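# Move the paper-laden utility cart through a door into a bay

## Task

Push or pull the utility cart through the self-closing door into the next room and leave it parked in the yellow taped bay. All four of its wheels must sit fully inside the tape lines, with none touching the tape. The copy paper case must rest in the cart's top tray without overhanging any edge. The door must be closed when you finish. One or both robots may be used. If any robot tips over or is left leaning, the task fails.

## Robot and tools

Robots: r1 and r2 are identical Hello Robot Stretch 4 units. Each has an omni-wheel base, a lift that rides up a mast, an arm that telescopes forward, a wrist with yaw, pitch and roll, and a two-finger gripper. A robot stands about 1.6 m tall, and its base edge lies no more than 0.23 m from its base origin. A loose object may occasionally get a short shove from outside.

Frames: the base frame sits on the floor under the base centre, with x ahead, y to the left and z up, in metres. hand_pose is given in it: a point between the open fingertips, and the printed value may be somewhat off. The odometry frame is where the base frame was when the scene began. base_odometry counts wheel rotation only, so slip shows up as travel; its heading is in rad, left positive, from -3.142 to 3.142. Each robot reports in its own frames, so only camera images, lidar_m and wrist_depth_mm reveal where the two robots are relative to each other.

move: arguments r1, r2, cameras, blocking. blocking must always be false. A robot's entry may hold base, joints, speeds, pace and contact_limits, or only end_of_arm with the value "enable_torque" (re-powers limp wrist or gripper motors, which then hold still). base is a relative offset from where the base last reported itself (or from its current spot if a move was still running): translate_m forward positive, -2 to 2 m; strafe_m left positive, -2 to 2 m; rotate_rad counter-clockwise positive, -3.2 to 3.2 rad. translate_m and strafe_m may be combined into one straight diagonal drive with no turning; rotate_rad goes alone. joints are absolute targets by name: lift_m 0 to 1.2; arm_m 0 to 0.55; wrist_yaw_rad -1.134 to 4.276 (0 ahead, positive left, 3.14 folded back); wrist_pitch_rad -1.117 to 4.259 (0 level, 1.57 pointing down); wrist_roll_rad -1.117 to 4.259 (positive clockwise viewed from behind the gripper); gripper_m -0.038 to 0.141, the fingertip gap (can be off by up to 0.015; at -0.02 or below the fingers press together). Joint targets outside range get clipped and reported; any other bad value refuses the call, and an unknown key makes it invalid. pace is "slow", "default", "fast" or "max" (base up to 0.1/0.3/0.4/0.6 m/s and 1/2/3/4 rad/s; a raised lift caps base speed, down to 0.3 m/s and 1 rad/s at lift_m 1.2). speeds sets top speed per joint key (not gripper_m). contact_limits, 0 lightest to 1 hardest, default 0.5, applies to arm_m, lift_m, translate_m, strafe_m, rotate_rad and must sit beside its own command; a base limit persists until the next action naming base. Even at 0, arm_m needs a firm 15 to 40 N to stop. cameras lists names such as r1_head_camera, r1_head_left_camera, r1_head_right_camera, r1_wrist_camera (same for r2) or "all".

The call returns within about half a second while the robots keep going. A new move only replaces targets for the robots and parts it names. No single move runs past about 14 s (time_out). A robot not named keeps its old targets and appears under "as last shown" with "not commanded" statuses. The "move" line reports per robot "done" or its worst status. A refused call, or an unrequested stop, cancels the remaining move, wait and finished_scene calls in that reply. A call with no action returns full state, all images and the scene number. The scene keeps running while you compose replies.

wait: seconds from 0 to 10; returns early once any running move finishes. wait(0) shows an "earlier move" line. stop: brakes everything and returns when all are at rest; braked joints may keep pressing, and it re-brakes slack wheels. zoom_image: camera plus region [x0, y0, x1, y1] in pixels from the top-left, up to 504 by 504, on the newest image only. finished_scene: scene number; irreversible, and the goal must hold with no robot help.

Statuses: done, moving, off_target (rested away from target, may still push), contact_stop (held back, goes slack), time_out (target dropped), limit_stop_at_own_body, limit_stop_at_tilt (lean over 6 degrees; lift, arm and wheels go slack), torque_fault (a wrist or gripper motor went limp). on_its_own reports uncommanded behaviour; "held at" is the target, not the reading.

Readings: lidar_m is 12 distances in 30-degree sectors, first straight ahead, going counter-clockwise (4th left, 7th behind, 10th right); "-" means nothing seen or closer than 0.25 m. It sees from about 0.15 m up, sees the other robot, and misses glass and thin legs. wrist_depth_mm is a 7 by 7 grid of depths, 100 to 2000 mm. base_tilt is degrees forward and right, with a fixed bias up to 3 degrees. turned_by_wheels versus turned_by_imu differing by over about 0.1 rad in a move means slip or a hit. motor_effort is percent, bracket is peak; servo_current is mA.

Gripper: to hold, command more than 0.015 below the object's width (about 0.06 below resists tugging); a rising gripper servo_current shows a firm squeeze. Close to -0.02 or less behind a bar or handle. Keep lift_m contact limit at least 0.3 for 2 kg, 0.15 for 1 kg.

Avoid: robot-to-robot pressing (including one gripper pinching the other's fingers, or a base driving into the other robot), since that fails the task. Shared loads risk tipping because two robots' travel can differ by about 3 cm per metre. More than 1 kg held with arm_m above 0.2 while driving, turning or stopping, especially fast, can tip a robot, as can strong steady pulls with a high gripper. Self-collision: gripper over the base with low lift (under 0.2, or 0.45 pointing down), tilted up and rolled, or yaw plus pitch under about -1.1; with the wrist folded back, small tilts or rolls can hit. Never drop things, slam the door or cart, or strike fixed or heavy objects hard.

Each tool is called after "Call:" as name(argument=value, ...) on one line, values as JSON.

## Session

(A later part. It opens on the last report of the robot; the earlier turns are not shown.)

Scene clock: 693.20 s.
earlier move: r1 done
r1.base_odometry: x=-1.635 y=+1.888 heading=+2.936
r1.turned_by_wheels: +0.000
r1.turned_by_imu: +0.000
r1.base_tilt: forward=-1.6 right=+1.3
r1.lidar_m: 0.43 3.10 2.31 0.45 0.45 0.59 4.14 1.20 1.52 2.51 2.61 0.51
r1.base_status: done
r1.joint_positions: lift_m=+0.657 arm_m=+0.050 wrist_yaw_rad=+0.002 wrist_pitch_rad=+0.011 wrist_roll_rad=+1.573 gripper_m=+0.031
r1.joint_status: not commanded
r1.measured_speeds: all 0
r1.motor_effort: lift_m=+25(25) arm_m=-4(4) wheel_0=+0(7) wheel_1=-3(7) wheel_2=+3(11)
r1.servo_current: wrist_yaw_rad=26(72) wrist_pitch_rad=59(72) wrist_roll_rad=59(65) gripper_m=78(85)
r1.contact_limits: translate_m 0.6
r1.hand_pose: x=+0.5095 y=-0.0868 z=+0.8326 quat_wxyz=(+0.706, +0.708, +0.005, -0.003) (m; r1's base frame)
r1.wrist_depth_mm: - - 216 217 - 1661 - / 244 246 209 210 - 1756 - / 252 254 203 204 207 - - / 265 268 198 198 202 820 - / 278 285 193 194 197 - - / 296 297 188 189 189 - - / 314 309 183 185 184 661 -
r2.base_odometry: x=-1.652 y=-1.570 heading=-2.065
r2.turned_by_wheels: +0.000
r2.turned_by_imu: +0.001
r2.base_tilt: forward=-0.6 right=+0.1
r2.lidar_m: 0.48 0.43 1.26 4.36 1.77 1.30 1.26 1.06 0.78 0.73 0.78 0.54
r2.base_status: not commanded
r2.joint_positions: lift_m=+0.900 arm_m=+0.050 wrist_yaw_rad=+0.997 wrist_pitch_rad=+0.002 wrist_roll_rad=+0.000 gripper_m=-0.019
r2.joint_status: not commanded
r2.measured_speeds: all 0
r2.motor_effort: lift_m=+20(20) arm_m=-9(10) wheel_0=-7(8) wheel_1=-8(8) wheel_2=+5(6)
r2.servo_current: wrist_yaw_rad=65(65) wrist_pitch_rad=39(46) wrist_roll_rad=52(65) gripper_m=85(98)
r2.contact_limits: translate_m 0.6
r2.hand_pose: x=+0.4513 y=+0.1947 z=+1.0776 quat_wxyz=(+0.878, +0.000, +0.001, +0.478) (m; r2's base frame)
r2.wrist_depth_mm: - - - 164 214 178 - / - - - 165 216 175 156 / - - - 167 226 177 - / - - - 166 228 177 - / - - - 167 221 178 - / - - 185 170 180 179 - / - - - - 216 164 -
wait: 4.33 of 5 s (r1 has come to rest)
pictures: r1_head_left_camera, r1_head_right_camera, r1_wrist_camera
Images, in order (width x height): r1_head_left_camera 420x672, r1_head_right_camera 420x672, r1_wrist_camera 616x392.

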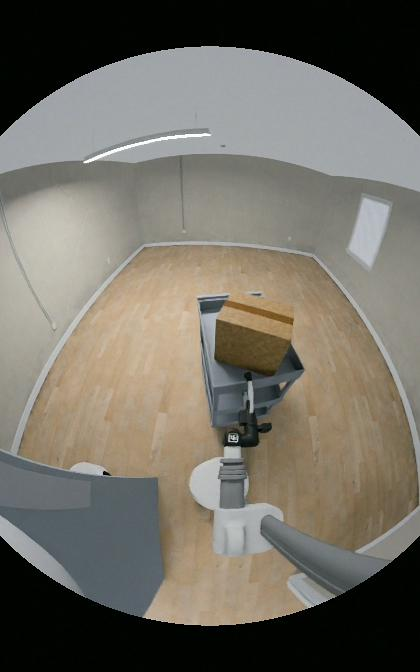

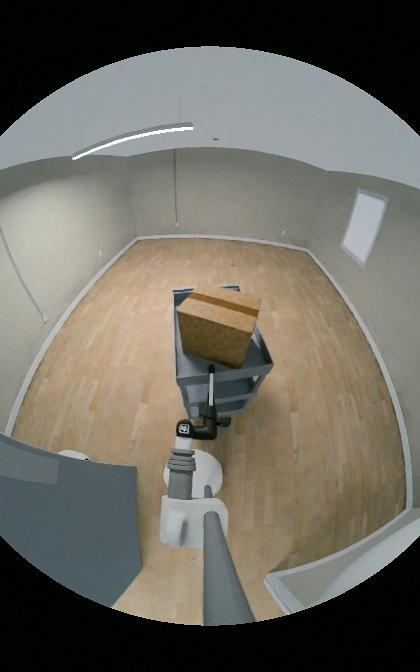

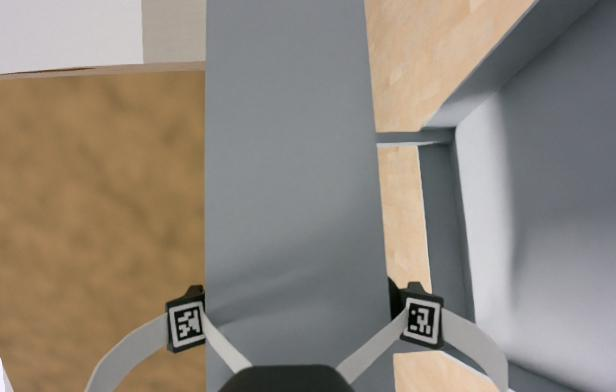

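Call:
move(blocking=false, r1={"base":{"translate_m":-0.7},"pace":"slow","contact_limits":{"translate_m":0.6}})

Call:
wait(seconds=8.5, cameras=["r1_head_left_camera","r1_head_right_camera","r1_wrist_camera"])

Scene clock: 700.37 s.
move: r1 moving
r1.base_odometry: x=-1.623 y=+1.886 heading=+2.936
r1.turned_by_wheels: +0.000
r1.turned_by_imu: +0.000
r1.base_tilt: forward=-1.5 right=+1.3
r1.lidar_m: 0.42 3.10 2.30 0.43 0.46 0.62 4.14 1.16 1.49 2.51 2.61 0.49
r1.base_status: translate_m moving
r1.joint_positions: lift_m=+0.657 arm_m=+0.050 wrist_yaw_rad=+0.002 wrist_pitch_rad=+0.011 wrist_roll_rad=+1.573 gripper_m=+0.031
r1.joint_status: not commanded
r1.measured_speeds: translate_m=-0.049 strafe_m=-0.001 rotate_rad=-0.002 lift_m=+0.000 arm_m=+0.000 wrist_yaw_rad=+0.000 wrist_pitch_rad=+0.000 wrist_roll_rad=+0.000
r1.motor_effort: lift_m=+25(25) arm_m=-3(4) wheel_0=-6(6) wheel_1=-5(7) wheel_2=+9(9)
r1.servo_current: wrist_yaw_rad=46(72) wrist_pitch_rad=59(65) wrist_roll_rad=33(59) gripper_m=72(78)
r1.contact_limits: translate_m 0.6
r1.hand_pose: x=+0.5095 y=-0.0868 z=+0.8326 quat_wxyz=(+0.706, +0.708, +0.005, -0.003) (m; r1's base frame)
r1.wrist_depth_mm: - - 217 217 - 1576 - / 244 248 210 211 - 1808 - / 252 254 204 205 208 - - / 265 270 200 199 202 809 - / 279 283 194 194 197 - - / 296 300 188 189 189 - - / 314 177 183 185 175 654 -
r2: as last shown
r2.turned_by_imu: +0.000
r2.base_tilt: forward=-0.6 right=+0.0
r2.lidar_m: 0.48 0.42 1.26 4.36 1.74 1.29 1.23 1.06 0.76 0.74 0.79 0.53
r2.motor_effort: lift_m=+20(20) arm_m=-9(9) wheel_0=-7(8) wheel_1=-8(8) wheel_2=+6(6)
r2.servo_current: wrist_yaw_rad=52(52) wrist_pitch_rad=46(46) wrist_roll_rad=52(59) gripper_m=85(91)
r2.contact_limits: translate_m 0.6
r2.wrist_depth_mm: - - - 165 216 178 - / - - - 166 217 176 156 / - - - 167 226 177 - / - - - 165 228 177 - / - - - 167 222 178 - / - - 186 170 180 178 - / - - - - 216 165 -
pictures: none

Scene clock: 708.13 s.
earlier move: r1 done
r1.base_odometry: x=-0.950 y=+1.745 heading=+2.935
r1.turned_by_wheels: +0.000
r1.turned_by_imu: -0.002
r1.base_tilt: forward=-1.6 right=+1.3
r1.lidar_m: 0.42 0.63 0.42 0.36 0.37 0.58 3.30 3.44 0.71 1.51 2.59 0.50
r1.base_status: done
r1.joint_positions: lift_m=+0.657 arm_m=+0.050 wrist_yaw_rad=+0.000 wrist_pitch_rad=+0.011 wrist_roll_rad=+1.573 gripper_m=+0.031
r1.joint_status: not commanded
r1.measured_speeds: all 0
r1.motor_effort: lift_m=+25(25) arm_m=-3(4) wheel_0=-6(11) wheel_1=-2(7) wheel_2=+1(9)
r1.servo_current: wrist_yaw_rad=39(78) wrist_pitch_rad=65(72) wrist_roll_rad=52(72) gripper_m=72(85)
r1.contact_limits: translate_m 0.6
r1.hand_pose: x=+0.5093 y=-0.0873 z=+0.8326 quat_wxyz=(+0.706, +0.708, +0.004, -0.004) (m; r1's base frame)
r1.wrist_depth_mm: - - 244 240 - 1576 - / - - 232 228 - 1661 - / 264 265 220 217 - - - / 270 273 210 207 208 - - / 282 282 201 198 203 - - / 293 294 189 190 188 - - / 301 179 182 183 155 153 -
r2.base_odometry: x=-1.652 y=-1.570 heading=-2.065
r2.turned_by_wheels: +0.000
r2.turned_by_imu: +0.001
r2.base_tilt: forward=-0.6 right=+0.1
r2.lidar_m: 0.47 0.43 5.16 4.37 1.73 1.31 1.26 1.05 0.75 0.73 0.80 0.54
r2.base_status: not commanded
r2.joint_positions: lift_m=+0.900 arm_m=+0.050 wrist_yaw_rad=+0.997 wrist_pitch_rad=+0.002 wrist_roll_rad=+0.000 gripper_m=-0.019
r2.joint_status: not commanded
r2.measured_speeds: all 0
r2.motor_effort: lift_m=+20(20) arm_m=-9(10) wheel_0=-7(8) wheel_1=-8(8) wheel_2=+5(6)
r2.servo_current: wrist_yaw_rad=52(65) wrist_pitch_rad=46(46) wrist_roll_rad=46(59) gripper_m=85(98)
r2.contact_limits: translate_m 0.6
r2.hand_pose: x=+0.4513 y=+0.1947 z=+1.0776 quat_wxyz=(+0.878, +0.000, +0.001, +0.478) (m; r2's base frame)
r2.wrist_depth_mm: - - - 165 215 178 - / - - - 166 216 175 156 / - - - 167 225 177 - / - - - 165 228 177 - / - - - 169 222 178 - / - - 186 170 181 179 - / - - - - 216 164 -
wait: 7.77 of 8.5 s (r1 has come to rest)
pictures: r1_head_left_camera, r1_head_right_camera, r1_wrist_camera
Images, in order (width x height): r1_head_left_camera 420x672, r1_head_right_camera 420x672, r1_wrist_camera 616x392.

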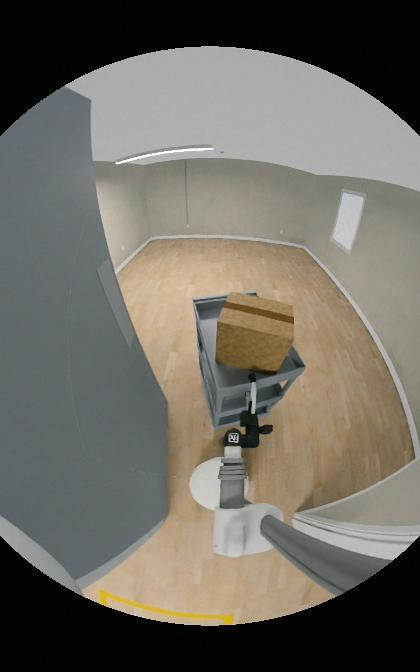

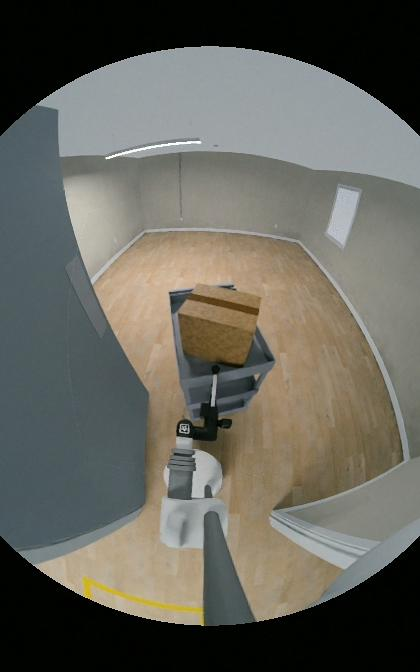

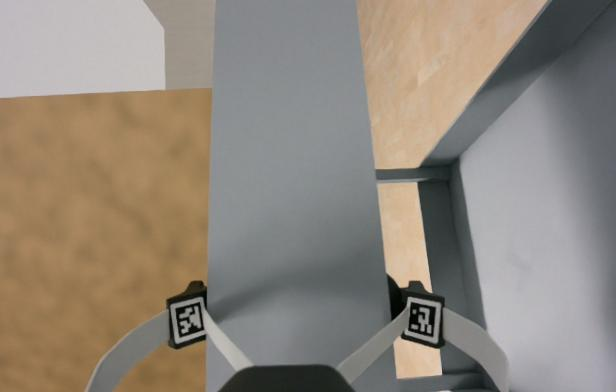

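Call:
move(blocking=false, r1={"base":{"translate_m":-0.5},"pace":"slow","contact_limits":{"translate_m":0.5}})

Call:
wait(seconds=6.5, cameras=["r1_head_left_camera","r1_head_right_camera","r1_wrist_camera"])

Scene clock: 720.83 s.
move: r1 moving
r1.base_odometry: x=-0.937 y=+1.743 heading=+2.935
r1.turned_by_wheels: -0.001
r1.turned_by_imu: -0.001
r1.base_tilt: forward=-1.6 right=+1.3
r1.lidar_m: 0.42 0.62 0.41 0.36 0.37 0.56 3.26 3.43 0.70 1.46 2.60 0.46
r1.base_status: translate_m moving
r1.joint_positions: lift_m=+0.657 arm_m=+0.050 wrist_yaw_rad=+0.000 wrist_pitch_rad=+0.011 wrist_roll_rad=+1.573 gripper_m=+0.031
r1.joint_status: not commanded
r1.measured_speeds: translate_m=-0.049 strafe_m=+0.000 rotate_rad=+0.000 lift_m=+0.000 arm_m=+0.000 wrist_yaw_rad=+0.000 wrist_pitch_rad=+0.000 wrist_roll_rad=+0.000
r1.motor_effort: lift_m=+25(25) arm_m=-4(4) wheel_0=-6(8) wheel_1=-7(7) wheel_2=+6(7)
r1.servo_current: wrist_yaw_rad=46(59) wrist_pitch_rad=59(65) wrist_roll_rad=33(59) gripper_m=72(78)
r1.contact_limits: translate_m 0.5
r1.hand_pose: x=+0.5093 y=-0.0873 z=+0.8326 quat_wxyz=(+0.706, +0.708, +0.004, -0.004) (m; r1's base frame)
r1.wrist_depth_mm: - - 243 241 - 1576 - / - - 231 229 - 1708 - / 262 266 220 217 - - - / 271 274 210 207 209 - - / 279 285 201 199 203 - - / 293 294 189 189 188 - - / 301 301 182 183 156 153 -
r2: as last shown
r2.turned_by_imu: +0.000
r2.lidar_m: 0.49 0.42 5.16 4.36 1.74 1.30 1.25 1.06 0.77 0.73 0.77 0.56
r2.motor_effort: lift_m=+20(20) arm_m=-9(9) wheel_0=-7(8) wheel_1=-8(8) wheel_2=+5(6)
r2.servo_current: wrist_yaw_rad=46(52) wrist_pitch_rad=39(46) wrist_roll_rad=52(59) gripper_m=85(91)
r2.contact_limits: translate_m 0.6
r2.wrist_depth_mm: - - - 164 216 178 - / - - - 166 217 175 156 / - - - 167 226 177 - / - - - 165 228 177 - / - - - 169 222 178 - / - - 185 169 180 179 - / - - - - 216 164 -
pictures: none

Scene clock: 726.60 s.
earlier move: r1 done
r1.base_odometry: x=-0.460 y=+1.643 heading=+2.935
r1.turned_by_wheels: +0.000
r1.turned_by_imu: -0.001
r1.base_tilt: forward=-1.6 right=+1.2
r1.lidar_m: 0.39 0.54 0.38 0.38 2.36 2.88 2.76 2.92 2.55 0.56 2.59 0.51
r1.base_status: done
r1.joint_positions: lift_m=+0.657 arm_m=+0.050 wrist_yaw_rad=+0.000 wrist_pitch_rad=+0.011 wrist_roll_rad=+1.573 gripper_m=+0.031
r1.joint_status: not commanded
r1.measured_speeds: all 0
r1.motor_effort: lift_m=+25(25) arm_m=-4(4) wheel_0=-5(10) wheel_1=-2(7) wheel_2=+2(7)
r1.servo_current: wrist_yaw_rad=33(78) wrist_pitch_rad=59(72) wrist_roll_rad=52(65) gripper_m=72(78)
r1.contact_limits: translate_m 0.5
r1.hand_pose: x=+0.5093 y=-0.0873 z=+0.8326 quat_wxyz=(+0.706, +0.708, +0.004, -0.004) (m; r1's base frame)
r1.wrist_depth_mm: - - 251 246 - 1576 - / - - 236 233 - 1661 - / 266 267 224 220 - - - / 272 276 213 208 209 - - / 281 283 202 199 204 - - / 290 291 189 190 187 - - / 300 297 182 183 175 144 -
r2.base_odometry: x=-1.652 y=-1.570 heading=-2.065
r2.turned_by_wheels: +0.000
r2.turned_by_imu: +0.001
r2.base_tilt: forward=-0.6 right=+0.1
r2.lidar_m: 0.47 0.42 5.13 4.39 1.75 1.30 1.22 1.05 0.77 0.74 0.77 0.55
r2.base_status: not commanded
r2.joint_positions: lift_m=+0.900 arm_m=+0.050 wrist_yaw_rad=+0.997 wrist_pitch_rad=+0.002 wrist_roll_rad=+0.000 gripper_m=-0.019
r2.joint_status: not commanded
r2.measured_speeds: all 0
r2.motor_effort: lift_m=+20(20) arm_m=-9(10) wheel_0=-8(8) wheel_1=-7(8) wheel_2=+5(6)
r2.servo_current: wrist_yaw_rad=52(65) wrist_pitch_rad=39(46) wrist_roll_rad=46(59) gripper_m=85(98)
r2.contact_limits: translate_m 0.6
r2.hand_pose: x=+0.4513 y=+0.1947 z=+1.0776 quat_wxyz=(+0.878, +0.000, +0.001, +0.478) (m; r2's base frame)
r2.wrist_depth_mm: - - - 165 215 178 - / - - - 166 216 175 156 / - - - 167 225 177 - / - - - 165 228 177 - / - - - 169 223 178 - / - - 185 170 181 178 - / - - - - 216 164 -
wait: 5.77 of 6.5 s (r1 has come to rest)
pictures: r1_head_left_camera, r1_head_right_camera, r1_wrist_camera
Images, in order (width x height): r1_head_left_camera 420x672, r1_head_right_camera 420x672, r1_wrist_camera 616x392.

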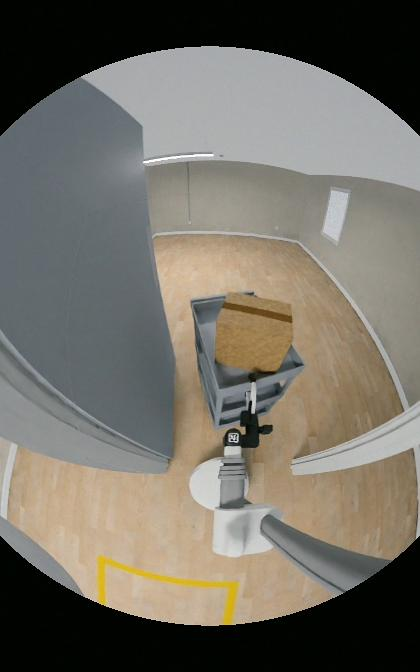

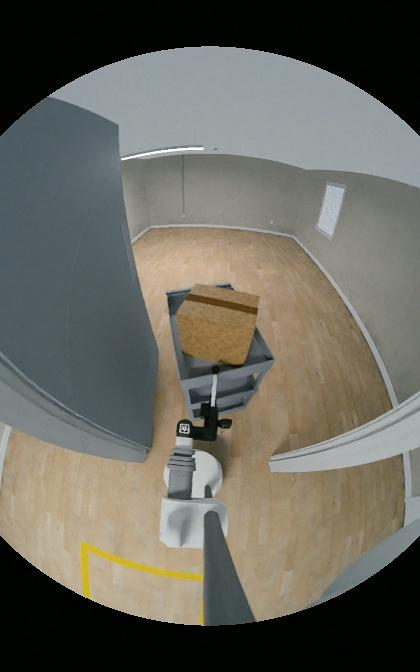

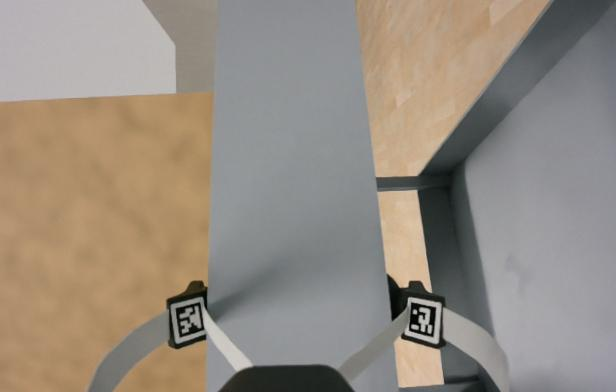

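Call:
move(blocking=false, r1={"base":{"translate_m":-0.3,"strafe_m":0.05},"pace":"slow","contact_limits":{"translate_m":0.5}})

Call:
wait(seconds=4.5, cameras=["r1_head_left_camera","r1_head_right_camera","r1_wrist_camera"])

Scene clock: 735.90 s.
move: r1 moving
r1.base_odometry: x=-0.449 y=+1.638 heading=+2.934
r1.turned_by_wheels: -0.001
r1.turned_by_imu: -0.001
r1.base_tilt: forward=-1.5 right=+1.3
r1.lidar_m: 0.40 0.54 0.39 0.38 2.35 2.83 2.75 2.88 2.54 0.58 0.62 0.49
r1.base_status: translate_m moving; strafe_m moving
r1.joint_positions: lift_m=+0.657 arm_m=+0.050 wrist_yaw_rad=+0.000 wrist_pitch_rad=+0.011 wrist_roll_rad=+1.573 gripper_m=+0.031
r1.joint_status: not commanded
r1.measured_speeds: translate_m=-0.049 strafe_m=+0.008 rotate_rad=+0.001 lift_m=+0.000 arm_m=+0.000 wrist_yaw_rad=+0.000 wrist_pitch_rad=+0.000 wrist_roll_rad=+0.000
r1.motor_effort: lift_m=+25(25) arm_m=-3(4) wheel_0=-7(11) wheel_1=-7(7) wheel_2=+6(6)
r1.servo_current: wrist_yaw_rad=46(52) wrist_pitch_rad=65(65) wrist_roll_rad=46(59) gripper_m=72(85)
r1.contact_limits: translate_m 0.5
r1.hand_pose: x=+0.5093 y=-0.0873 z=+0.8326 quat_wxyz=(+0.706, +0.708, +0.004, -0.004) (m; r1's base frame)
r1.wrist_depth_mm: - - 251 245 - 1576 - / - - 236 233 - 1708 - / 266 267 223 220 - - - / 271 276 212 209 210 - - / 282 283 202 200 204 - - / 291 291 189 190 188 - - / 300 298 182 183 175 144 -
r2: as last shown
r2.turned_by_imu: +0.000
r2.base_tilt: forward=-0.7 right=+0.0
r2.lidar_m: 0.49 0.44 5.17 4.38 1.73 1.30 1.23 1.04 0.77 0.73 0.80 0.53
r2.motor_effort: lift_m=+20(20) arm_m=-9(10) wheel_0=-8(8) wheel_1=-8(8) wheel_2=+5(6)
r2.servo_current: wrist_yaw_rad=33(59) wrist_pitch_rad=39(46) wrist_roll_rad=52(52) gripper_m=85(91)
r2.contact_limits: translate_m 0.6
r2.wrist_depth_mm: - - - 165 216 178 - / - - - 166 216 175 156 / - - - 167 226 176 - / - - - 165 228 177 - / - - - 169 222 178 - / - - 185 170 180 179 - / - - - - 216 164 -
pictures: none

Scene clock: 739.70 s.
earlier move: r1 done
r1.base_odometry: x=-0.177 y=+1.532 heading=+2.934
r1.turned_by_wheels: +0.000
r1.turned_by_imu: -0.001
r1.base_tilt: forward=-1.6 right=+1.3
r1.lidar_m: 0.42 0.49 0.49 1.43 2.33 2.56 2.46 2.60 2.56 1.20 0.70 0.46
r1.base_status: done
r1.joint_positions: lift_m=+0.657 arm_m=+0.050 wrist_yaw_rad=+0.000 wrist_pitch_rad=+0.011 wrist_roll_rad=+1.573 gripper_m=+0.031
r1.joint_status: not commanded
r1.measured_speeds: all 0
r1.motor_effort: lift_m=+25(25) arm_m=-4(4) wheel_0=-7(11) wheel_1=-3(7) wheel_2=+2(6)
r1.servo_current: wrist_yaw_rad=39(65) wrist_pitch_rad=65(72) wrist_roll_rad=46(72) gripper_m=65(85)
r1.contact_limits: translate_m 0.5
r1.hand_pose: x=+0.5093 y=-0.0875 z=+0.8326 quat_wxyz=(+0.706, +0.708, +0.004, -0.004) (m; r1's base frame)
r1.wrist_depth_mm: - - 236 233 - 1537 - / - - 226 222 - 1661 - / 258 264 216 214 831 - - / 270 276 207 206 206 - - / 279 283 197 198 202 - - / 293 296 189 190 188 171 - / 306 304 183 184 155 153 -
r2.base_odometry: x=-1.652 y=-1.570 heading=-2.065
r2.turned_by_wheels: +0.000
r2.turned_by_imu: +0.001
r2.base_tilt: forward=-0.7 right=+0.0
r2.lidar_m: 0.49 0.44 5.11 4.37 1.73 1.29 1.24 1.07 0.78 0.75 0.80 0.54
r2.base_status: not commanded
r2.joint_positions: lift_m=+0.900 arm_m=+0.050 wrist_yaw_rad=+0.997 wrist_pitch_rad=+0.002 wrist_roll_rad=+0.000 gripper_m=-0.019
r2.joint_status: not commanded
r2.measured_speeds: all 0
r2.motor_effort: lift_m=+20(20) arm_m=-9(10) wheel_0=-7(8) wheel_1=-8(8) wheel_2=+6(6)
r2.servo_current: wrist_yaw_rad=46(59) wrist_pitch_rad=39(46) wrist_roll_rad=46(59) gripper_m=85(91)
r2.contact_limits: translate_m 0.6
r2.hand_pose: x=+0.4513 y=+0.1947 z=+1.0776 quat_wxyz=(+0.878, +0.000, +0.001, +0.478) (m; r2's base frame)
r2.wrist_depth_mm: - - - 164 215 178 - / - - - 166 216 176 156 / - - - 167 225 177 - / - - - 165 227 177 - / - - - 169 222 178 - / - - 185 170 181 179 - / - - - - 216 165 -
wait: 3.80 of 4.5 s (r1 has come to rest)
pictures: r1_head_left_camera, r1_head_right_camera, r1_wrist_camera
Images, in order (width x height): r1_head_left_camera 420x672, r1_head_right_camera 420x672, r1_wrist_camera 616x392.

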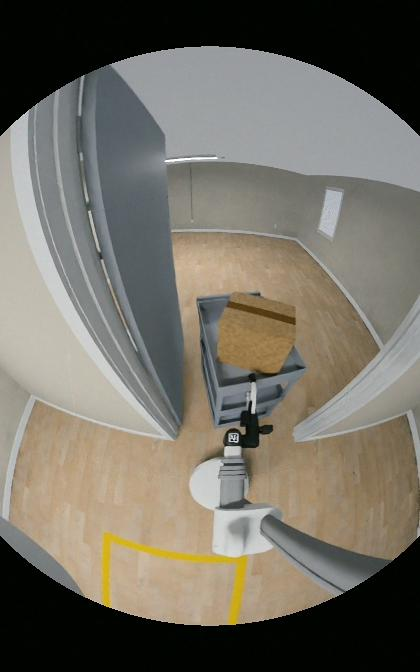

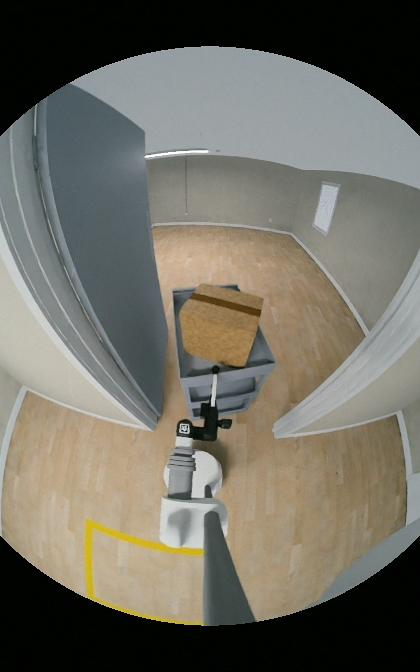

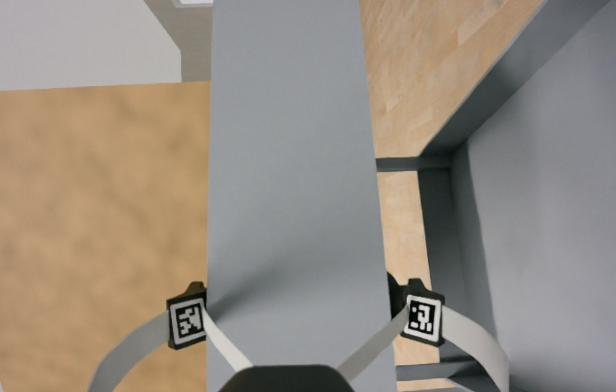

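Call:
move(blocking=false, r1={"base":{"translate_m":-0.5,"strafe_m":0.04},"pace":"slow","contact_limits":{"translate_m":0.5}})

Call:
wait(seconds=6.5, cameras=["r1_head_left_camera","r1_head_right_camera","r1_wrist_camera"])

Scene clock: 747.47 s.
move: r1 moving
r1.base_odometry: x=-0.165 y=+1.529 heading=+2.934
r1.turned_by_wheels: +0.000
r1.turned_by_imu: -0.001
r1.base_tilt: forward=-1.6 right=+1.2
r1.lidar_m: 0.41 0.50 0.48 1.47 2.32 2.53 2.44 2.60 2.58 1.24 0.72 0.51
r1.base_status: translate_m moving; strafe_m moving
r1.joint_positions: lift_m=+0.657 arm_m=+0.050 wrist_yaw_rad=+0.000 wrist_pitch_rad=+0.011 wrist_roll_rad=+1.573 gripper_m=+0.031
r1.joint_status: not commanded
r1.measured_speeds: translate_m=-0.049 strafe_m=+0.004 rotate_rad=+0.002 lift_m=+0.000 arm_m=+0.000 wrist_yaw_rad=+0.000 wrist_pitch_rad=+0.000 wrist_roll_rad=+0.000
r1.motor_effort: lift_m=+25(25) arm_m=-4(4) wheel_0=-6(12) wheel_1=-6(6) wheel_2=+5(7)
r1.servo_current: wrist_yaw_rad=59(72) wrist_pitch_rad=59(72) wrist_roll_rad=52(65) gripper_m=78(78)
r1.contact_limits: translate_m 0.5
r1.hand_pose: x=+0.5093 y=-0.0875 z=+0.8326 quat_wxyz=(+0.706, +0.708, +0.004, -0.004) (m; r1's base frame)
r1.wrist_depth_mm: - - 236 232 - 1576 - / - - 224 222 - 1708 - / 259 262 215 213 820 - - / 270 273 207 204 206 - - / 281 285 198 197 201 - - / 294 297 189 190 188 172 - / 306 304 183 185 156 142 -
r2: as last shown
r2.turned_by_imu: +0.000
r2.base_tilt: forward=-0.7 right=+0.1
r2.lidar_m: 0.47 0.43 5.16 4.36 1.73 1.29 1.24 1.07 0.76 0.74 0.78 0.53
r2.motor_effort: lift_m=+20(20) arm_m=-9(10) wheel_0=-7(8) wheel_1=-8(8) wheel_2=+5(6)
r2.servo_current: wrist_yaw_rad=46(59) wrist_pitch_rad=39(46) wrist_roll_rad=46(52) gripper_m=91(91)
r2.contact_limits: translate_m 0.6
r2.wrist_depth_mm: - - - 164 216 178 - / - - - 165 216 175 156 / - - - 167 227 176 - / - - - 165 227 177 - / - - - 169 222 178 - / - - 185 170 181 178 - / - - - - 216 165 -
pictures: none

Scene clock: 753.27 s.
earlier move: r1 done
r1.base_odometry: x=+0.303 y=+1.390 heading=+2.934
r1.turned_by_wheels: +0.001
r1.turned_by_imu: +0.001
r1.base_tilt: forward=-1.6 right=+1.3
r1.lidar_m: 0.44 0.87 1.21 2.18 2.28 2.02 1.97 2.10 2.56 2.51 1.13 0.50
r1.base_status: done
r1.joint_positions: lift_m=+0.657 arm_m=+0.050 wrist_yaw_rad=+0.000 wrist_pitch_rad=+0.011 wrist_roll_rad=+1.573 gripper_m=+0.031
r1.joint_status: not commanded
r1.measured_speeds: all 0
r1.motor_effort: lift_m=+25(25) arm_m=-4(4) wheel_0=-2(12) wheel_1=-3(6) wheel_2=+5(9)
r1.servo_current: wrist_yaw_rad=52(78) wrist_pitch_rad=65(72) wrist_roll_rad=59(65) gripper_m=72(85)
r1.contact_limits: translate_m 0.5
r1.hand_pose: x=+0.5093 y=-0.0874 z=+0.8326 quat_wxyz=(+0.706, +0.708, +0.004, -0.004) (m; r1's base frame)
r1.wrist_depth_mm: - - 213 213 - 1661 - / 241 243 208 208 - 1708 - / 252 254 202 202 204 - - / 265 268 200 198 200 809 - / 282 287 195 193 196 - - / 303 301 189 189 189 174 - / 322 317 186 186 153 146 -
r2.base_odometry: x=-1.652 y=-1.570 heading=-2.065
r2.turned_by_wheels: +0.000
r2.turned_by_imu: +0.001
r2.base_tilt: forward=-0.7 right=+0.1
r2.lidar_m: 0.48 0.44 5.14 4.37 1.73 1.32 1.24 1.06 0.77 0.73 0.80 0.52
r2.base_status: not commanded
r2.joint_positions: lift_m=+0.900 arm_m=+0.050 wrist_yaw_rad=+0.997 wrist_pitch_rad=+0.002 wrist_roll_rad=+0.000 gripper_m=-0.019
r2.joint_status: not commanded
r2.measured_speeds: all 0
r2.motor_effort: lift_m=+20(20) arm_m=-9(10) wheel_0=-7(8) wheel_1=-8(8) wheel_2=+5(6)
r2.servo_current: wrist_yaw_rad=46(59) wrist_pitch_rad=46(46) wrist_roll_rad=46(59) gripper_m=85(98)
r2.contact_limits: translate_m 0.6
r2.hand_pose: x=+0.4513 y=+0.1947 z=+1.0776 quat_wxyz=(+0.878, +0.000, +0.001, +0.478) (m; r2's base frame)
r2.wrist_depth_mm: - - - 164 215 178 - / - - - 165 216 175 156 / - - - 166 226 176 - / - - - 165 228 177 - / - - - 169 221 178 - / - - 186 170 180 178 - / - - - - 216 165 -
wait: 5.80 of 6.5 s (r1 has come to rest)
pictures: r1_head_left_camera, r1_head_right_camera, r1_wrist_camera
Images, in order (width x height): r1_head_left_camera 420x672, r1_head_right_camera 420x672, r1_wrist_camera 616x392.

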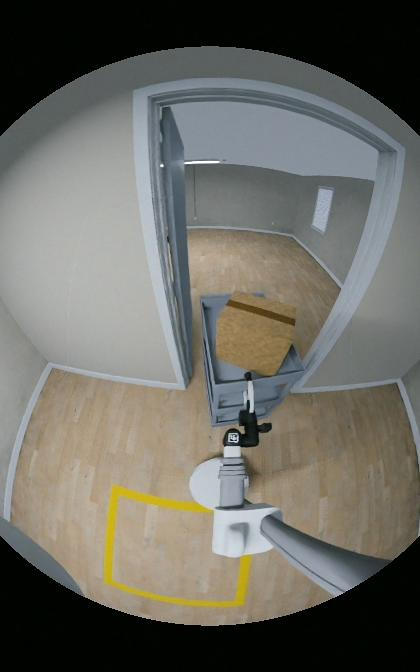

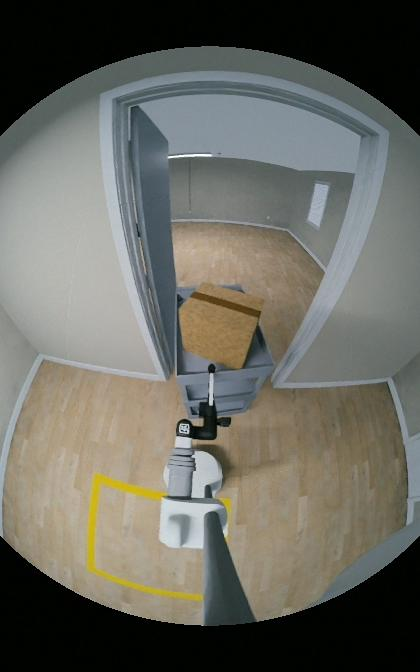

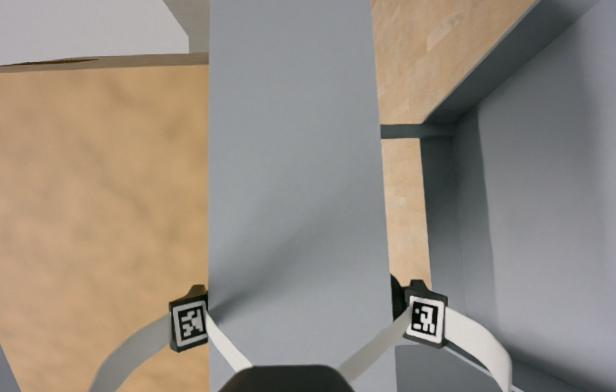

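Call:
move(blocking=false, r1={"base":{"translate_m":-0.65},"pace":"slow","contact_limits":{"translate_m":0.5}})

Call:
wait(seconds=8, cameras=["r1_head_left_camera","r1_wrist_camera","r1_head_camera"])

Scene clock: 764.90 s.
move: r1 moving
r1.base_odometry: x=+0.316 y=+1.388 heading=+2.935
r1.turned_by_wheels: +0.000
r1.turned_by_imu: +0.000
r1.base_tilt: forward=-1.6 right=+1.2
r1.lidar_m: 0.41 0.89 1.19 2.18 2.29 2.01 1.94 2.09 2.60 2.53 1.16 0.51
r1.base_status: translate_m moving
r1.joint_positions: lift_m=+0.657 arm_m=+0.050 wrist_yaw_rad=+0.001 wrist_pitch_rad=+0.011 wrist_roll_rad=+1.573 gripper_m=+0.031
r1.joint_status: not commanded
r1.measured_speeds: translate_m=-0.049 strafe_m=+0.001 rotate_rad=+0.002 lift_m=+0.000 arm_m=+0.000 wrist_yaw_rad=+0.001 wrist_pitch_rad=+0.000 wrist_roll_rad=+0.000
r1.motor_effort: lift_m=+25(25) arm_m=-3(4) wheel_0=-6(6) wheel_1=-4(8) wheel_2=+9(10)
r1.servo_current: wrist_yaw_rad=46(52) wrist_pitch_rad=59(65) wrist_roll_rad=39(59) gripper_m=78(78)
r1.contact_limits: translate_m 0.5
r1.hand_pose: x=+0.5093 y=-0.0872 z=+0.8326 quat_wxyz=(+0.706, +0.708, +0.004, -0.004) (m; r1's base frame)
r1.wrist_depth_mm: - - 213 212 - 1661 - / 240 244 208 207 - 1708 - / 252 254 202 202 204 - - / 265 268 198 198 200 809 - / 281 286 195 194 196 - - / 303 301 189 189 190 175 - / 324 317 186 186 153 146 -
r2: as last shown
r2.turned_by_imu: +0.000
r2.base_tilt: forward=-0.6 right=+0.1
r2.lidar_m: 0.47 0.45 5.15 4.38 1.74 1.31 1.24 1.06 0.80 0.74 0.79 0.54
r2.motor_effort: lift_m=+20(20) arm_m=-9(9) wheel_0=-8(8) wheel_1=-8(8) wheel_2=+5(6)
r2.servo_current: wrist_yaw_rad=59(65) wrist_pitch_rad=33(46) wrist_roll_rad=46(65) gripper_m=85(91)
r2.contact_limits: translate_m 0.6
r2.wrist_depth_mm: - - - 165 215 178 - / - - - 165 216 175 157 / - - - 167 225 177 - / - - - 165 227 177 - / - - - 168 221 178 - / - - 185 170 181 179 - / - - - - 216 164 -
pictures: none

Scene clock: 772.17 s.
earlier move: r1 done
r1.base_odometry: x=+0.939 y=+1.256 heading=+2.934
r1.turned_by_wheels: +0.000
r1.turned_by_imu: +0.001
r1.base_tilt: forward=-1.6 right=+1.3
r1.lidar_m: 0.43 1.52 2.14 2.18 1.85 1.37 1.30 1.38 1.98 2.45 2.03 0.49
r1.base_status: done
r1.joint_positions: lift_m=+0.657 arm_m=+0.050 wrist_yaw_rad=+0.001 wrist_pitch_rad=+0.011 wrist_roll_rad=+1.573 gripper_m=+0.031
r1.joint_status: not commanded
r1.measured_speeds: all 0
r1.motor_effort: lift_m=+25(25) arm_m=-4(4) wheel_0=+0(6) wheel_1=-3(8) wheel_2=+4(10)
r1.servo_current: wrist_yaw_rad=52(72) wrist_pitch_rad=59(72) wrist_roll_rad=46(72) gripper_m=72(85)
r1.contact_limits: translate_m 0.5
r1.hand_pose: x=+0.5094 y=-0.0871 z=+0.8326 quat_wxyz=(+0.706, +0.708, +0.004, -0.003) (m; r1's base frame)
r1.wrist_depth_mm: - - 220 220 - 1661 - / 247 248 213 213 - 1863 - / 254 258 207 207 209 - - / 264 271 202 200 203 809 - / 281 286 279 195 198 - - / 300 301 189 189 189 174 - / 314 312 186 185 154 131 -
r2.base_odometry: x=-1.652 y=-1.570 heading=-2.065
r2.turned_by_wheels: +0.000
r2.turned_by_imu: +0.001
r2.base_tilt: forward=-0.7 right=+0.1
r2.lidar_m: 0.48 0.42 5.13 4.36 1.74 1.29 1.25 1.04 0.78 0.74 0.80 0.51
r2.base_status: not commanded
r2.joint_positions: lift_m=+0.900 arm_m=+0.050 wrist_yaw_rad=+0.997 wrist_pitch_rad=+0.002 wrist_roll_rad=+0.000 gripper_m=-0.019
r2.joint_status: not commanded
r2.measured_speeds: all 0
r2.motor_effort: lift_m=+19(20) arm_m=-9(10) wheel_0=-7(8) wheel_1=-8(8) wheel_2=+6(6)
r2.servo_current: wrist_yaw_rad=52(65) wrist_pitch_rad=46(46) wrist_roll_rad=46(65) gripper_m=78(98)
r2.contact_limits: translate_m 0.6
r2.hand_pose: x=+0.4513 y=+0.1947 z=+1.0776 quat_wxyz=(+0.878, +0.000, +0.001, +0.478) (m; r2's base frame)
r2.wrist_depth_mm: - - - 165 214 178 - / - - - 166 217 175 156 / - - - 167 225 177 - / - - - 165 228 177 - / - - - 169 223 178 - / - - 186 169 180 179 - / - - - - 216 164 -
wait: 7.27 of 8 s (r1 has come to rest)
pictures: r1_head_camera, r1_head_left_camera, r1_wrist_camera
Images, in order (width x height): r1_head_camera 420x560, r1_head_left_camera 420x672, r1_wrist_camera 616x392.

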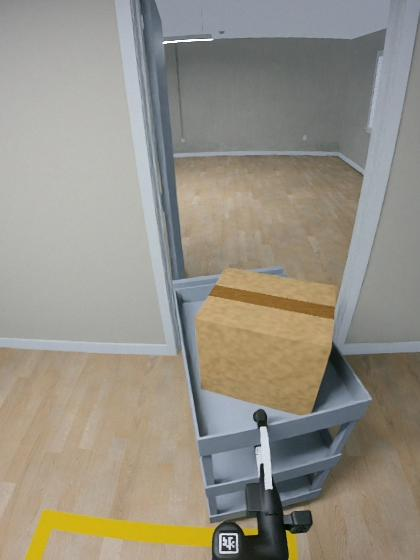

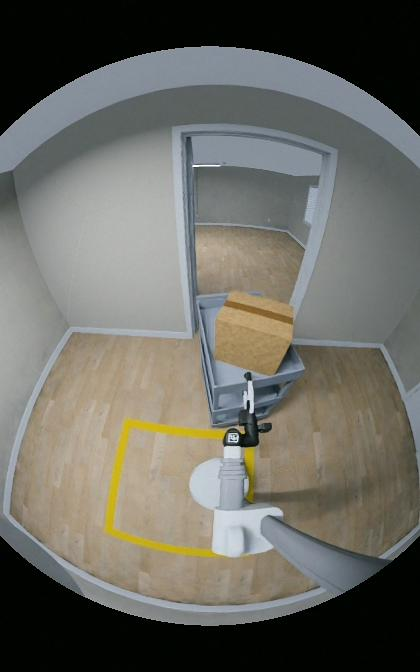

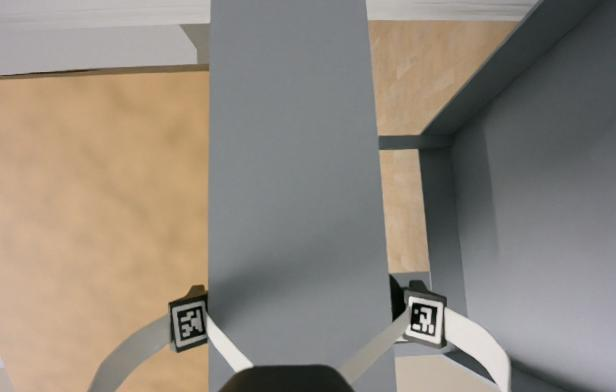

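Call:
move(blocking=false, r1={"base":{"translate_m":-0.5,"strafe_m":0.2},"pace":"slow","contact_limits":{"translate_m":0.5}}, r2={"joints":{"gripper_m":0.13}})

Call:
wait(seconds=1.5, cameras=["r2_wrist_camera"])

Call:
move(blocking=false, r2={"base":{"translate_m":-0.09,"strafe_m":-0.14}})

Call:
wait(seconds=3)

Call:
wait(seconds=4, cameras=["r1_head_left_camera","r1_wrist_camera","r1_head_camera","r2_head_camera","r2_head_left_camera"])

Scene clock: 796.63 s.
move: r1 moving; r2 moving
r1.base_odometry: x=+0.951 y=+1.249 heading=+2.934
r1.turned_by_wheels: +0.000
r1.turned_by_imu: +0.000
r1.base_tilt: forward=-1.6 right=+1.3
r1.lidar_m: 0.43 1.53 2.17 2.20 1.85 1.35 1.30 1.38 1.96 2.50 2.06 0.49
r1.base_status: translate_m moving; strafe_m moving
r1.joint_positions: lift_m=+0.657 arm_m=+0.050 wrist_yaw_rad=+0.001 wrist_pitch_rad=+0.011 wrist_roll_rad=+1.573 gripper_m=+0.031
r1.joint_status: not commanded
r1.measured_speeds: translate_m=-0.049 strafe_m=+0.020 rotate_rad=+0.000 lift_m=+0.000 arm_m=+0.000 wrist_yaw_rad=+0.000 wrist_pitch_rad=+0.000 wrist_roll_rad=+0.000
r1.motor_effort: lift_m=+25(25) arm_m=-4(4) wheel_0=-5(7) wheel_1=-5(5) wheel_2=+8(9)
r1.servo_current: wrist_yaw_rad=46(59) wrist_pitch_rad=59(72) wrist_roll_rad=39(65) gripper_m=78(78)
r1.contact_limits: translate_m 0.5
r1.hand_pose: x=+0.5094 y=-0.0871 z=+0.8326 quat_wxyz=(+0.706, +0.708, +0.004, -0.003) (m; r1's base frame)
r1.wrist_depth_mm: - - 220 219 - 1708 - / 247 250 213 212 - 1808 - / 254 257 208 207 210 - - / 267 271 202 201 203 809 - / 282 286 195 196 198 - - / 300 300 188 189 189 172 - / 314 312 186 186 - 145 -
r2.base_odometry: x=-1.652 y=-1.570 heading=-2.065
r2.turned_by_wheels: +0.000
r2.turned_by_imu: +0.000
r2.base_tilt: forward=-0.7 right=+0.1
r2.lidar_m: 0.49 0.43 5.17 4.34 1.73 1.31 1.25 1.08 0.77 0.73 0.79 0.54
r2.base_status: not commanded
r2.joint_positions: lift_m=+0.900 arm_m=+0.050 wrist_yaw_rad=+0.995 wrist_pitch_rad=+0.002 wrist_roll_rad=+0.000 gripper_m=+0.005
r2.joint_status: gripper_m moving
r2.measured_speeds: translate_m=+0.000 strafe_m=+0.000 rotate_rad=+0.000 lift_m=+0.000 arm_m=+0.000 wrist_yaw_rad=-0.002 wrist_pitch_rad=+0.000 wrist_roll_rad=+0.000
r2.motor_effort: lift_m=+20(20) arm_m=-9(9) wheel_0=-8(8) wheel_1=-8(8) wheel_2=+5(6)
r2.servo_current: wrist_yaw_rad=59(59) wrist_pitch_rad=39(46) wrist_roll_rad=39(59) gripper_m=85(91)
r2.contact_limits: translate_m 0.6
r2.hand_pose: x=+0.4515 y=+0.1944 z=+1.0776 quat_wxyz=(+0.879, +0.000, +0.001, +0.477) (m; r2's base frame)
r2.wrist_depth_mm: - - - 169 220 177 - / - - - 170 221 178 159 / - - - 170 222 184 - / - - - 170 224 180 - / - - - 171 226 181 - / - - - 172 186 182 - / - - - - 221 177 -
pictures: none

Scene clock: 798.13 s.
earlier move: r1 moving; r2 moving
r1.base_odometry: x=+1.067 y=+1.171 heading=+2.934
r1.turned_by_wheels: -0.001
r1.turned_by_imu: -0.001
r1.base_tilt: forward=-1.6 right=+1.3
r1.lidar_m: 0.43 1.67 2.23 2.14 1.62 1.21 1.17 1.24 1.78 2.55 2.21 0.50
r1.base_status: translate_m moving; strafe_m moving
r1.joint_positions: lift_m=+0.657 arm_m=+0.050 wrist_yaw_rad=-0.001 wrist_pitch_rad=+0.011 wrist_roll_rad=+1.573 gripper_m=+0.031
r1.joint_status: not commanded
r1.measured_speeds: translate_m=-0.093 strafe_m=+0.037 rotate_rad=-0.004 lift_m=+0.000 arm_m=+0.000 wrist_yaw_rad=+0.000 wrist_pitch_rad=+0.000 wrist_roll_rad=+0.000
r1.motor_effort: lift_m=+25(25) arm_m=-4(4) wheel_0=-11(11) wheel_1=-3(7) wheel_2=+2(9)
r1.servo_current: wrist_yaw_rad=59(65) wrist_pitch_rad=59(72) wrist_roll_rad=52(65) gripper_m=72(78)
r1.contact_limits: translate_m 0.5
r1.hand_pose: x=+0.5092 y=-0.0877 z=+0.8326 quat_wxyz=(+0.706, +0.708, +0.003, -0.004) (m; r1's base frame)
r1.wrist_depth_mm: - - 217 219 - 1366 - / 246 247 213 212 - 1756 - / 254 258 206 206 208 - - / 267 271 201 200 203 809 - / 281 286 195 195 198 - - / 298 300 189 190 189 173 - / 315 314 186 185 144 131 -
r2.base_odometry: x=-1.652 y=-1.570 heading=-2.064
r2.turned_by_wheels: +0.000
r2.turned_by_imu: +0.001
r2.base_tilt: forward=-0.7 right=+0.1
r2.lidar_m: 0.55 0.56 5.16 4.35 1.76 1.29 1.25 1.04 0.78 0.73 0.79 0.62
r2.base_status: not commanded
r2.joint_positions: lift_m=+0.900 arm_m=+0.050 wrist_yaw_rad=+0.996 wrist_pitch_rad=+0.002 wrist_roll_rad=+0.000 gripper_m=+0.130
r2.joint_status: gripper_m moving
r2.measured_speeds: translate_m=+0.000 strafe_m=+0.000 rotate_rad=+0.000 lift_m=+0.000 arm_m=+0.000 wrist_yaw_rad=-0.001 wrist_pitch_rad=+0.000 wrist_roll_rad=+0.000
r2.motor_effort: lift_m=+20(20) arm_m=-8(9) wheel_0=-5(8) wheel_1=-5(8) wheel_2=+4(6)
r2.servo_current: wrist_yaw_rad=52(59) wrist_pitch_rad=33(46) wrist_roll_rad=46(59) gripper_m=65(124)
r2.contact_limits: translate_m 0.6
r2.hand_pose: x=+0.4512 y=+0.1946 z=+1.0776 quat_wxyz=(+0.878, +0.000, +0.001, +0.478) (m; r2's base frame)
r2.wrist_depth_mm: - - - - - 265 241 / - - - - - 266 243 / - - - - - 267 239 / - - - - - 271 247 / - - - - - 271 247 / - - 217 - 241 263 248 / - - - - 241 264 248
wait: 1.50 s; no rest
pictures: r2_wrist_camera
Images, in order (width x height): r2_wrist_camera 616x392.

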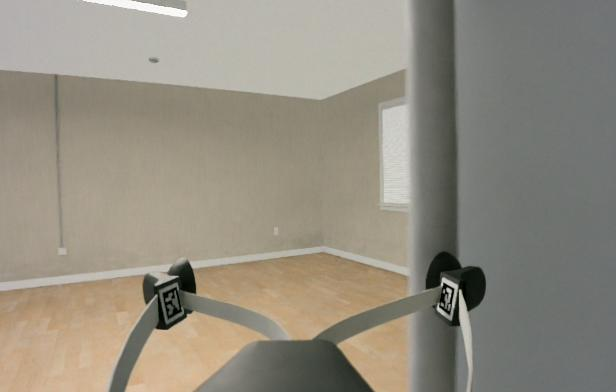

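Scene clock: 798.63 s.
earlier move: r1 moving; r2 done
move: r2 moving
r1.base_odometry: x=+1.109 y=+1.143 heading=+2.934
r1.turned_by_wheels: +0.000
r1.turned_by_imu: +0.000
r1.base_tilt: forward=-1.6 right=+1.3
r1.lidar_m: 0.41 1.71 2.21 2.12 1.58 1.17 1.13 1.17 1.70 2.57 2.31 0.49
r1.base_status: translate_m moving; strafe_m moving
r1.joint_positions: lift_m=+0.657 arm_m=+0.050 wrist_yaw_rad=-0.001 wrist_pitch_rad=+0.011 wrist_roll_rad=+1.573 gripper_m=+0.031
r1.joint_status: not commanded
r1.measured_speeds: translate_m=-0.092 strafe_m=+0.038 rotate_rad=-0.003 lift_m=+0.000 arm_m=+0.000 wrist_yaw_rad=+0.000 wrist_pitch_rad=+0.000 wrist_roll_rad=+0.000
r1.motor_effort: lift_m=+25(25) arm_m=-4(4) wheel_0=-10(10) wheel_1=-5(7) wheel_2=+3(3)
r1.servo_current: wrist_yaw_rad=33(59) wrist_pitch_rad=59(72) wrist_roll_rad=33(65) gripper_m=72(78)
r1.contact_limits: translate_m 0.5
r1.hand_pose: x=+0.5092 y=-0.0877 z=+0.8326 quat_wxyz=(+0.706, +0.708, +0.003, -0.004) (m; r1's base frame)
r1.wrist_depth_mm: - - 212 214 215 1336 - / 241 244 208 208 - 1708 - / 253 255 202 203 205 - - / 267 270 198 198 200 809 - / 282 285 194 194 196 - - / 300 301 189 189 189 174 - / 322 315 186 185 - 131 -
r2.base_odometry: x=-1.667 y=-1.542 heading=-2.064
r2.turned_by_wheels: +0.000
r2.turned_by_imu: +0.000
r2.base_tilt: forward=-0.7 right=+0.1
r2.lidar_m: 0.70 0.69 5.17 4.31 1.70 1.27 1.23 1.01 0.75 0.71 0.76 0.72
r2.base_status: translate_m moving; strafe_m moving
r2.joint_positions: lift_m=+0.900 arm_m=+0.050 wrist_yaw_rad=+0.998 wrist_pitch_rad=+0.002 wrist_roll_rad=+0.000 gripper_m=+0.130
r2.joint_status: all done
r2.measured_speeds: translate_m=-0.065 strafe_m=-0.102 rotate_rad=-0.005 lift_m=+0.000 arm_m=+0.000 wrist_yaw_rad=+0.000 wrist_pitch_rad=+0.000 wrist_roll_rad=+0.000
r2.motor_effort: lift_m=+20(20) arm_m=-7(7) wheel_0=+5(9) wheel_1=-10(12) wheel_2=+8(10)
r2.servo_current: wrist_yaw_rad=52(59) wrist_pitch_rad=39(46) wrist_roll_rad=52(52) gripper_m=52(59)
r2.hand_pose: x=+0.4509 y=+0.1950 z=+1.0776 quat_wxyz=(+0.878, +0.000, +0.001, +0.479) (m; r2's base frame)
r2.wrist_depth_mm: - - - - - - 349 / - - - - - - 353 / - - - - - - 355 / - - - - - - 357 / - - - - - - 359 / - - 217 - 219 327 359 / - - - - - - 362
pictures: none

Scene clock: 800.03 s.
earlier move: r1 moving; r2 done
r1.base_odometry: x=+1.225 y=+1.066 heading=+2.934
r1.turned_by_wheels: +0.000
r1.turned_by_imu: -0.001
r1.base_tilt: forward=-1.5 right=+1.3
r1.lidar_m: 0.44 1.84 2.15 2.07 1.40 1.02 0.98 1.05 1.50 2.60 2.49 0.47
r1.base_status: translate_m moving; strafe_m moving
r1.joint_positions: lift_m=+0.657 arm_m=+0.050 wrist_yaw_rad=-0.001 wrist_pitch_rad=+0.011 wrist_roll_rad=+1.573 gripper_m=+0.031
r1.joint_status: not commanded
r1.measured_speeds: translate_m=-0.093 strafe_m=+0.038 rotate_rad=+0.001 lift_m=+0.000 arm_m=+0.000 wrist_yaw_rad=+0.000 wrist_pitch_rad=+0.000 wrist_roll_rad=+0.000
r1.motor_effort: lift_m=+25(25) arm_m=-4(4) wheel_0=-8(12) wheel_1=-4(7) wheel_2=+2(4)
r1.servo_current: wrist_yaw_rad=52(59) wrist_pitch_rad=59(72) wrist_roll_rad=33(72) gripper_m=78(78)
r1.contact_limits: translate_m 0.5
r1.hand_pose: x=+0.5092 y=-0.0877 z=+0.8326 quat_wxyz=(+0.706, +0.708, +0.003, -0.004) (m; r1's base frame)
r1.wrist_depth_mm: 266 312 198 200 202 - - / 231 235 196 198 200 - - / 248 250 194 195 196 809 - / 264 267 193 193 195 - - / 285 287 190 190 193 - - / 307 307 187 189 189 174 - / 330 330 187 186 - 146 -
r2.base_odometry: x=-1.733 y=-1.424 heading=-2.064
r2.turned_by_wheels: +0.000
r2.turned_by_imu: +0.000
r2.base_tilt: forward=-0.7 right=+0.1
r2.lidar_m: 0.99 3.78 5.27 4.06 1.63 1.22 1.15 0.86 0.63 0.61 0.63 0.89
r2.base_status: done
r2.joint_positions: lift_m=+0.900 arm_m=+0.050 wrist_yaw_rad=+0.998 wrist_pitch_rad=+0.002 wrist_roll_rad=+0.000 gripper_m=+0.130
r2.joint_status: all done
r2.measured_speeds: all 0
r2.motor_effort: lift_m=+20(20) arm_m=-7(7) wheel_0=+3(11) wheel_1=-2(12) wheel_2=+5(11)
r2.servo_current: wrist_yaw_rad=46(59) wrist_pitch_rad=39(52) wrist_roll_rad=46(59) gripper_m=46(59)
r2.hand_pose: x=+0.4509 y=+0.1950 z=+1.0776 quat_wxyz=(+0.878, +0.000, +0.001, +0.479) (m; r2's base frame)
r2.wrist_depth_mm: - - - - - - - / - - - - - - - / - - - - - - - / - - - - - - - / - - - - - - - / - - 217 - 219 - - / - - - - - - -
wait: 1.40 of 3 s (r2 has come to rest)
pictures: none

Scene clock: 802.73 s.
earlier move: r1 done
r1.base_odometry: x=+1.387 y=+0.958 heading=+2.934
r1.turned_by_wheels: +0.000
r1.turned_by_imu: -0.001
r1.base_tilt: forward=-1.6 right=+1.2
r1.lidar_m: 0.44 2.06 2.09 2.02 1.14 0.82 0.80 0.86 1.24 2.68 2.74 0.49
r1.base_status: done
r1.joint_positions: lift_m=+0.657 arm_m=+0.050 wrist_yaw_rad=-0.001 wrist_pitch_rad=+0.011 wrist_roll_rad=+1.573 gripper_m=+0.031
r1.joint_status: not commanded
r1.measured_speeds: all 0
r1.motor_effort: lift_m=+25(25) arm_m=-4(4) wheel_0=-8(12) wheel_1=-4(7) wheel_2=+0(4)
r1.servo_current: wrist_yaw_rad=46(65) wrist_pitch_rad=59(72) wrist_roll_rad=46(72) gripper_m=78(78)
r1.contact_limits: translate_m 0.5
r1.hand_pose: x=+0.5092 y=-0.0878 z=+0.8326 quat_wxyz=(+0.706, +0.708, +0.003, -0.004) (m; r1's base frame)
r1.wrist_depth_mm: 225 222 181 182 184 1708 - / 220 224 181 183 185 - - / 240 243 183 184 185 - - / 264 267 184 185 186 - - / 289 293 185 186 187 - - / 322 322 186 187 188 165 - / 355 167 187 187 - 1618 -
r2.base_odometry: x=-1.733 y=-1.424 heading=-2.064
r2.turned_by_wheels: +0.000
r2.turned_by_imu: +0.000
r2.base_tilt: forward=-0.7 right=+0.0
r2.lidar_m: 2.75 3.75 5.25 4.04 1.63 1.20 1.16 0.86 0.63 0.60 0.63 0.88
r2.base_status: done
r2.joint_positions: lift_m=+0.900 arm_m=+0.050 wrist_yaw_rad=+0.998 wrist_pitch_rad=+0.002 wrist_roll_rad=+0.000 gripper_m=+0.130
r2.joint_status: all done
r2.measured_speeds: all 0
r2.motor_effort: lift_m=+20(20) arm_m=-7(7) wheel_0=+2(11) wheel_1=-1(12) wheel_2=+6(11)
r2.servo_current: wrist_yaw_rad=46(59) wrist_pitch_rad=39(52) wrist_roll_rad=46(59) gripper_m=46(59)
r2.hand_pose: x=+0.4509 y=+0.1950 z=+1.0776 quat_wxyz=(+0.878, +0.000, +0.001, +0.479) (m; r2's base frame)
r2.wrist_depth_mm: - - - - - - - / - - - - - - - / - - - - - - - / - - - - - - - / - - - - - - - / - - 218 - 219 - - / - - - - - - -
wait: 2.70 of 4 s (r1 has come to rest)
pictures: r1_head_camera, r1_head_left_camera, r1_wrist_camera, r2_head_camera, r2_head_left_camera
Images, in order (width x height): r1_head_camera 420x560, r1_head_left_camera 420x672, r1_wrist_camera 616x392, r2_head_camera 420x560, r2_head_left_camera 420x672.

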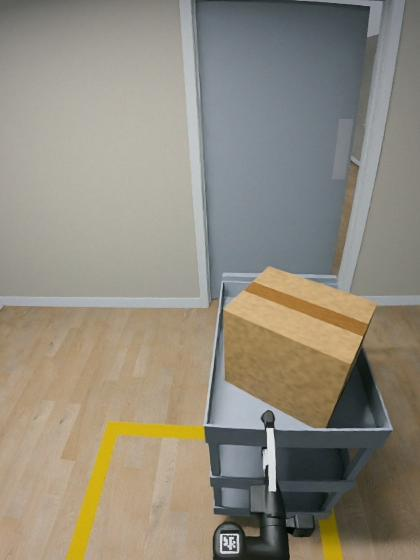

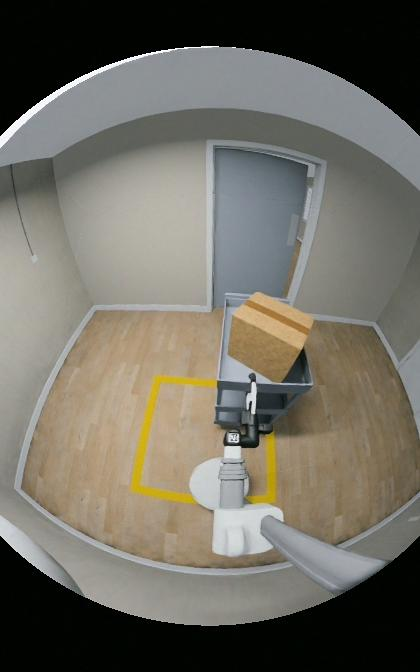

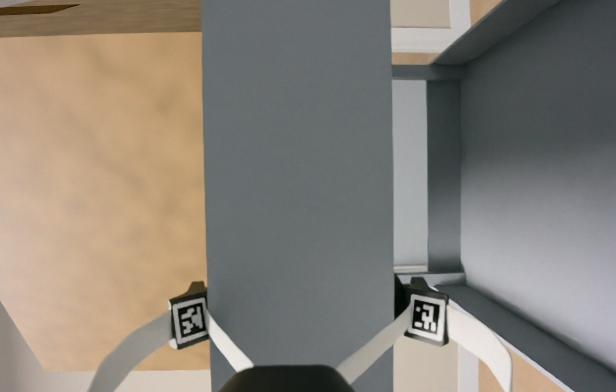

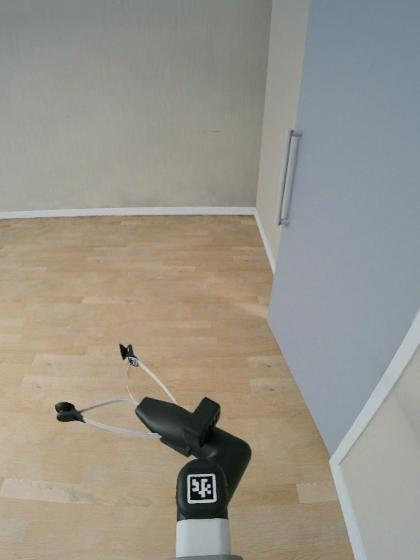

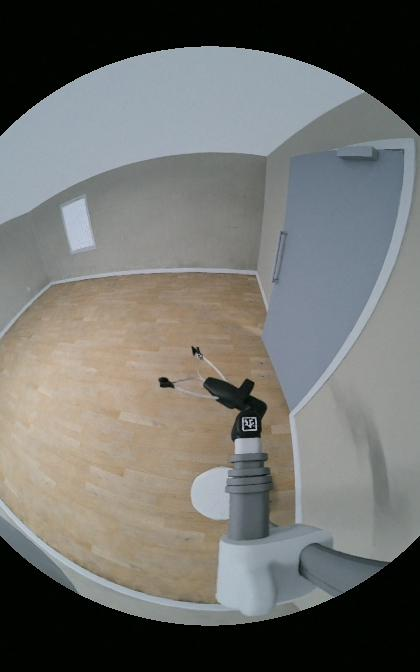

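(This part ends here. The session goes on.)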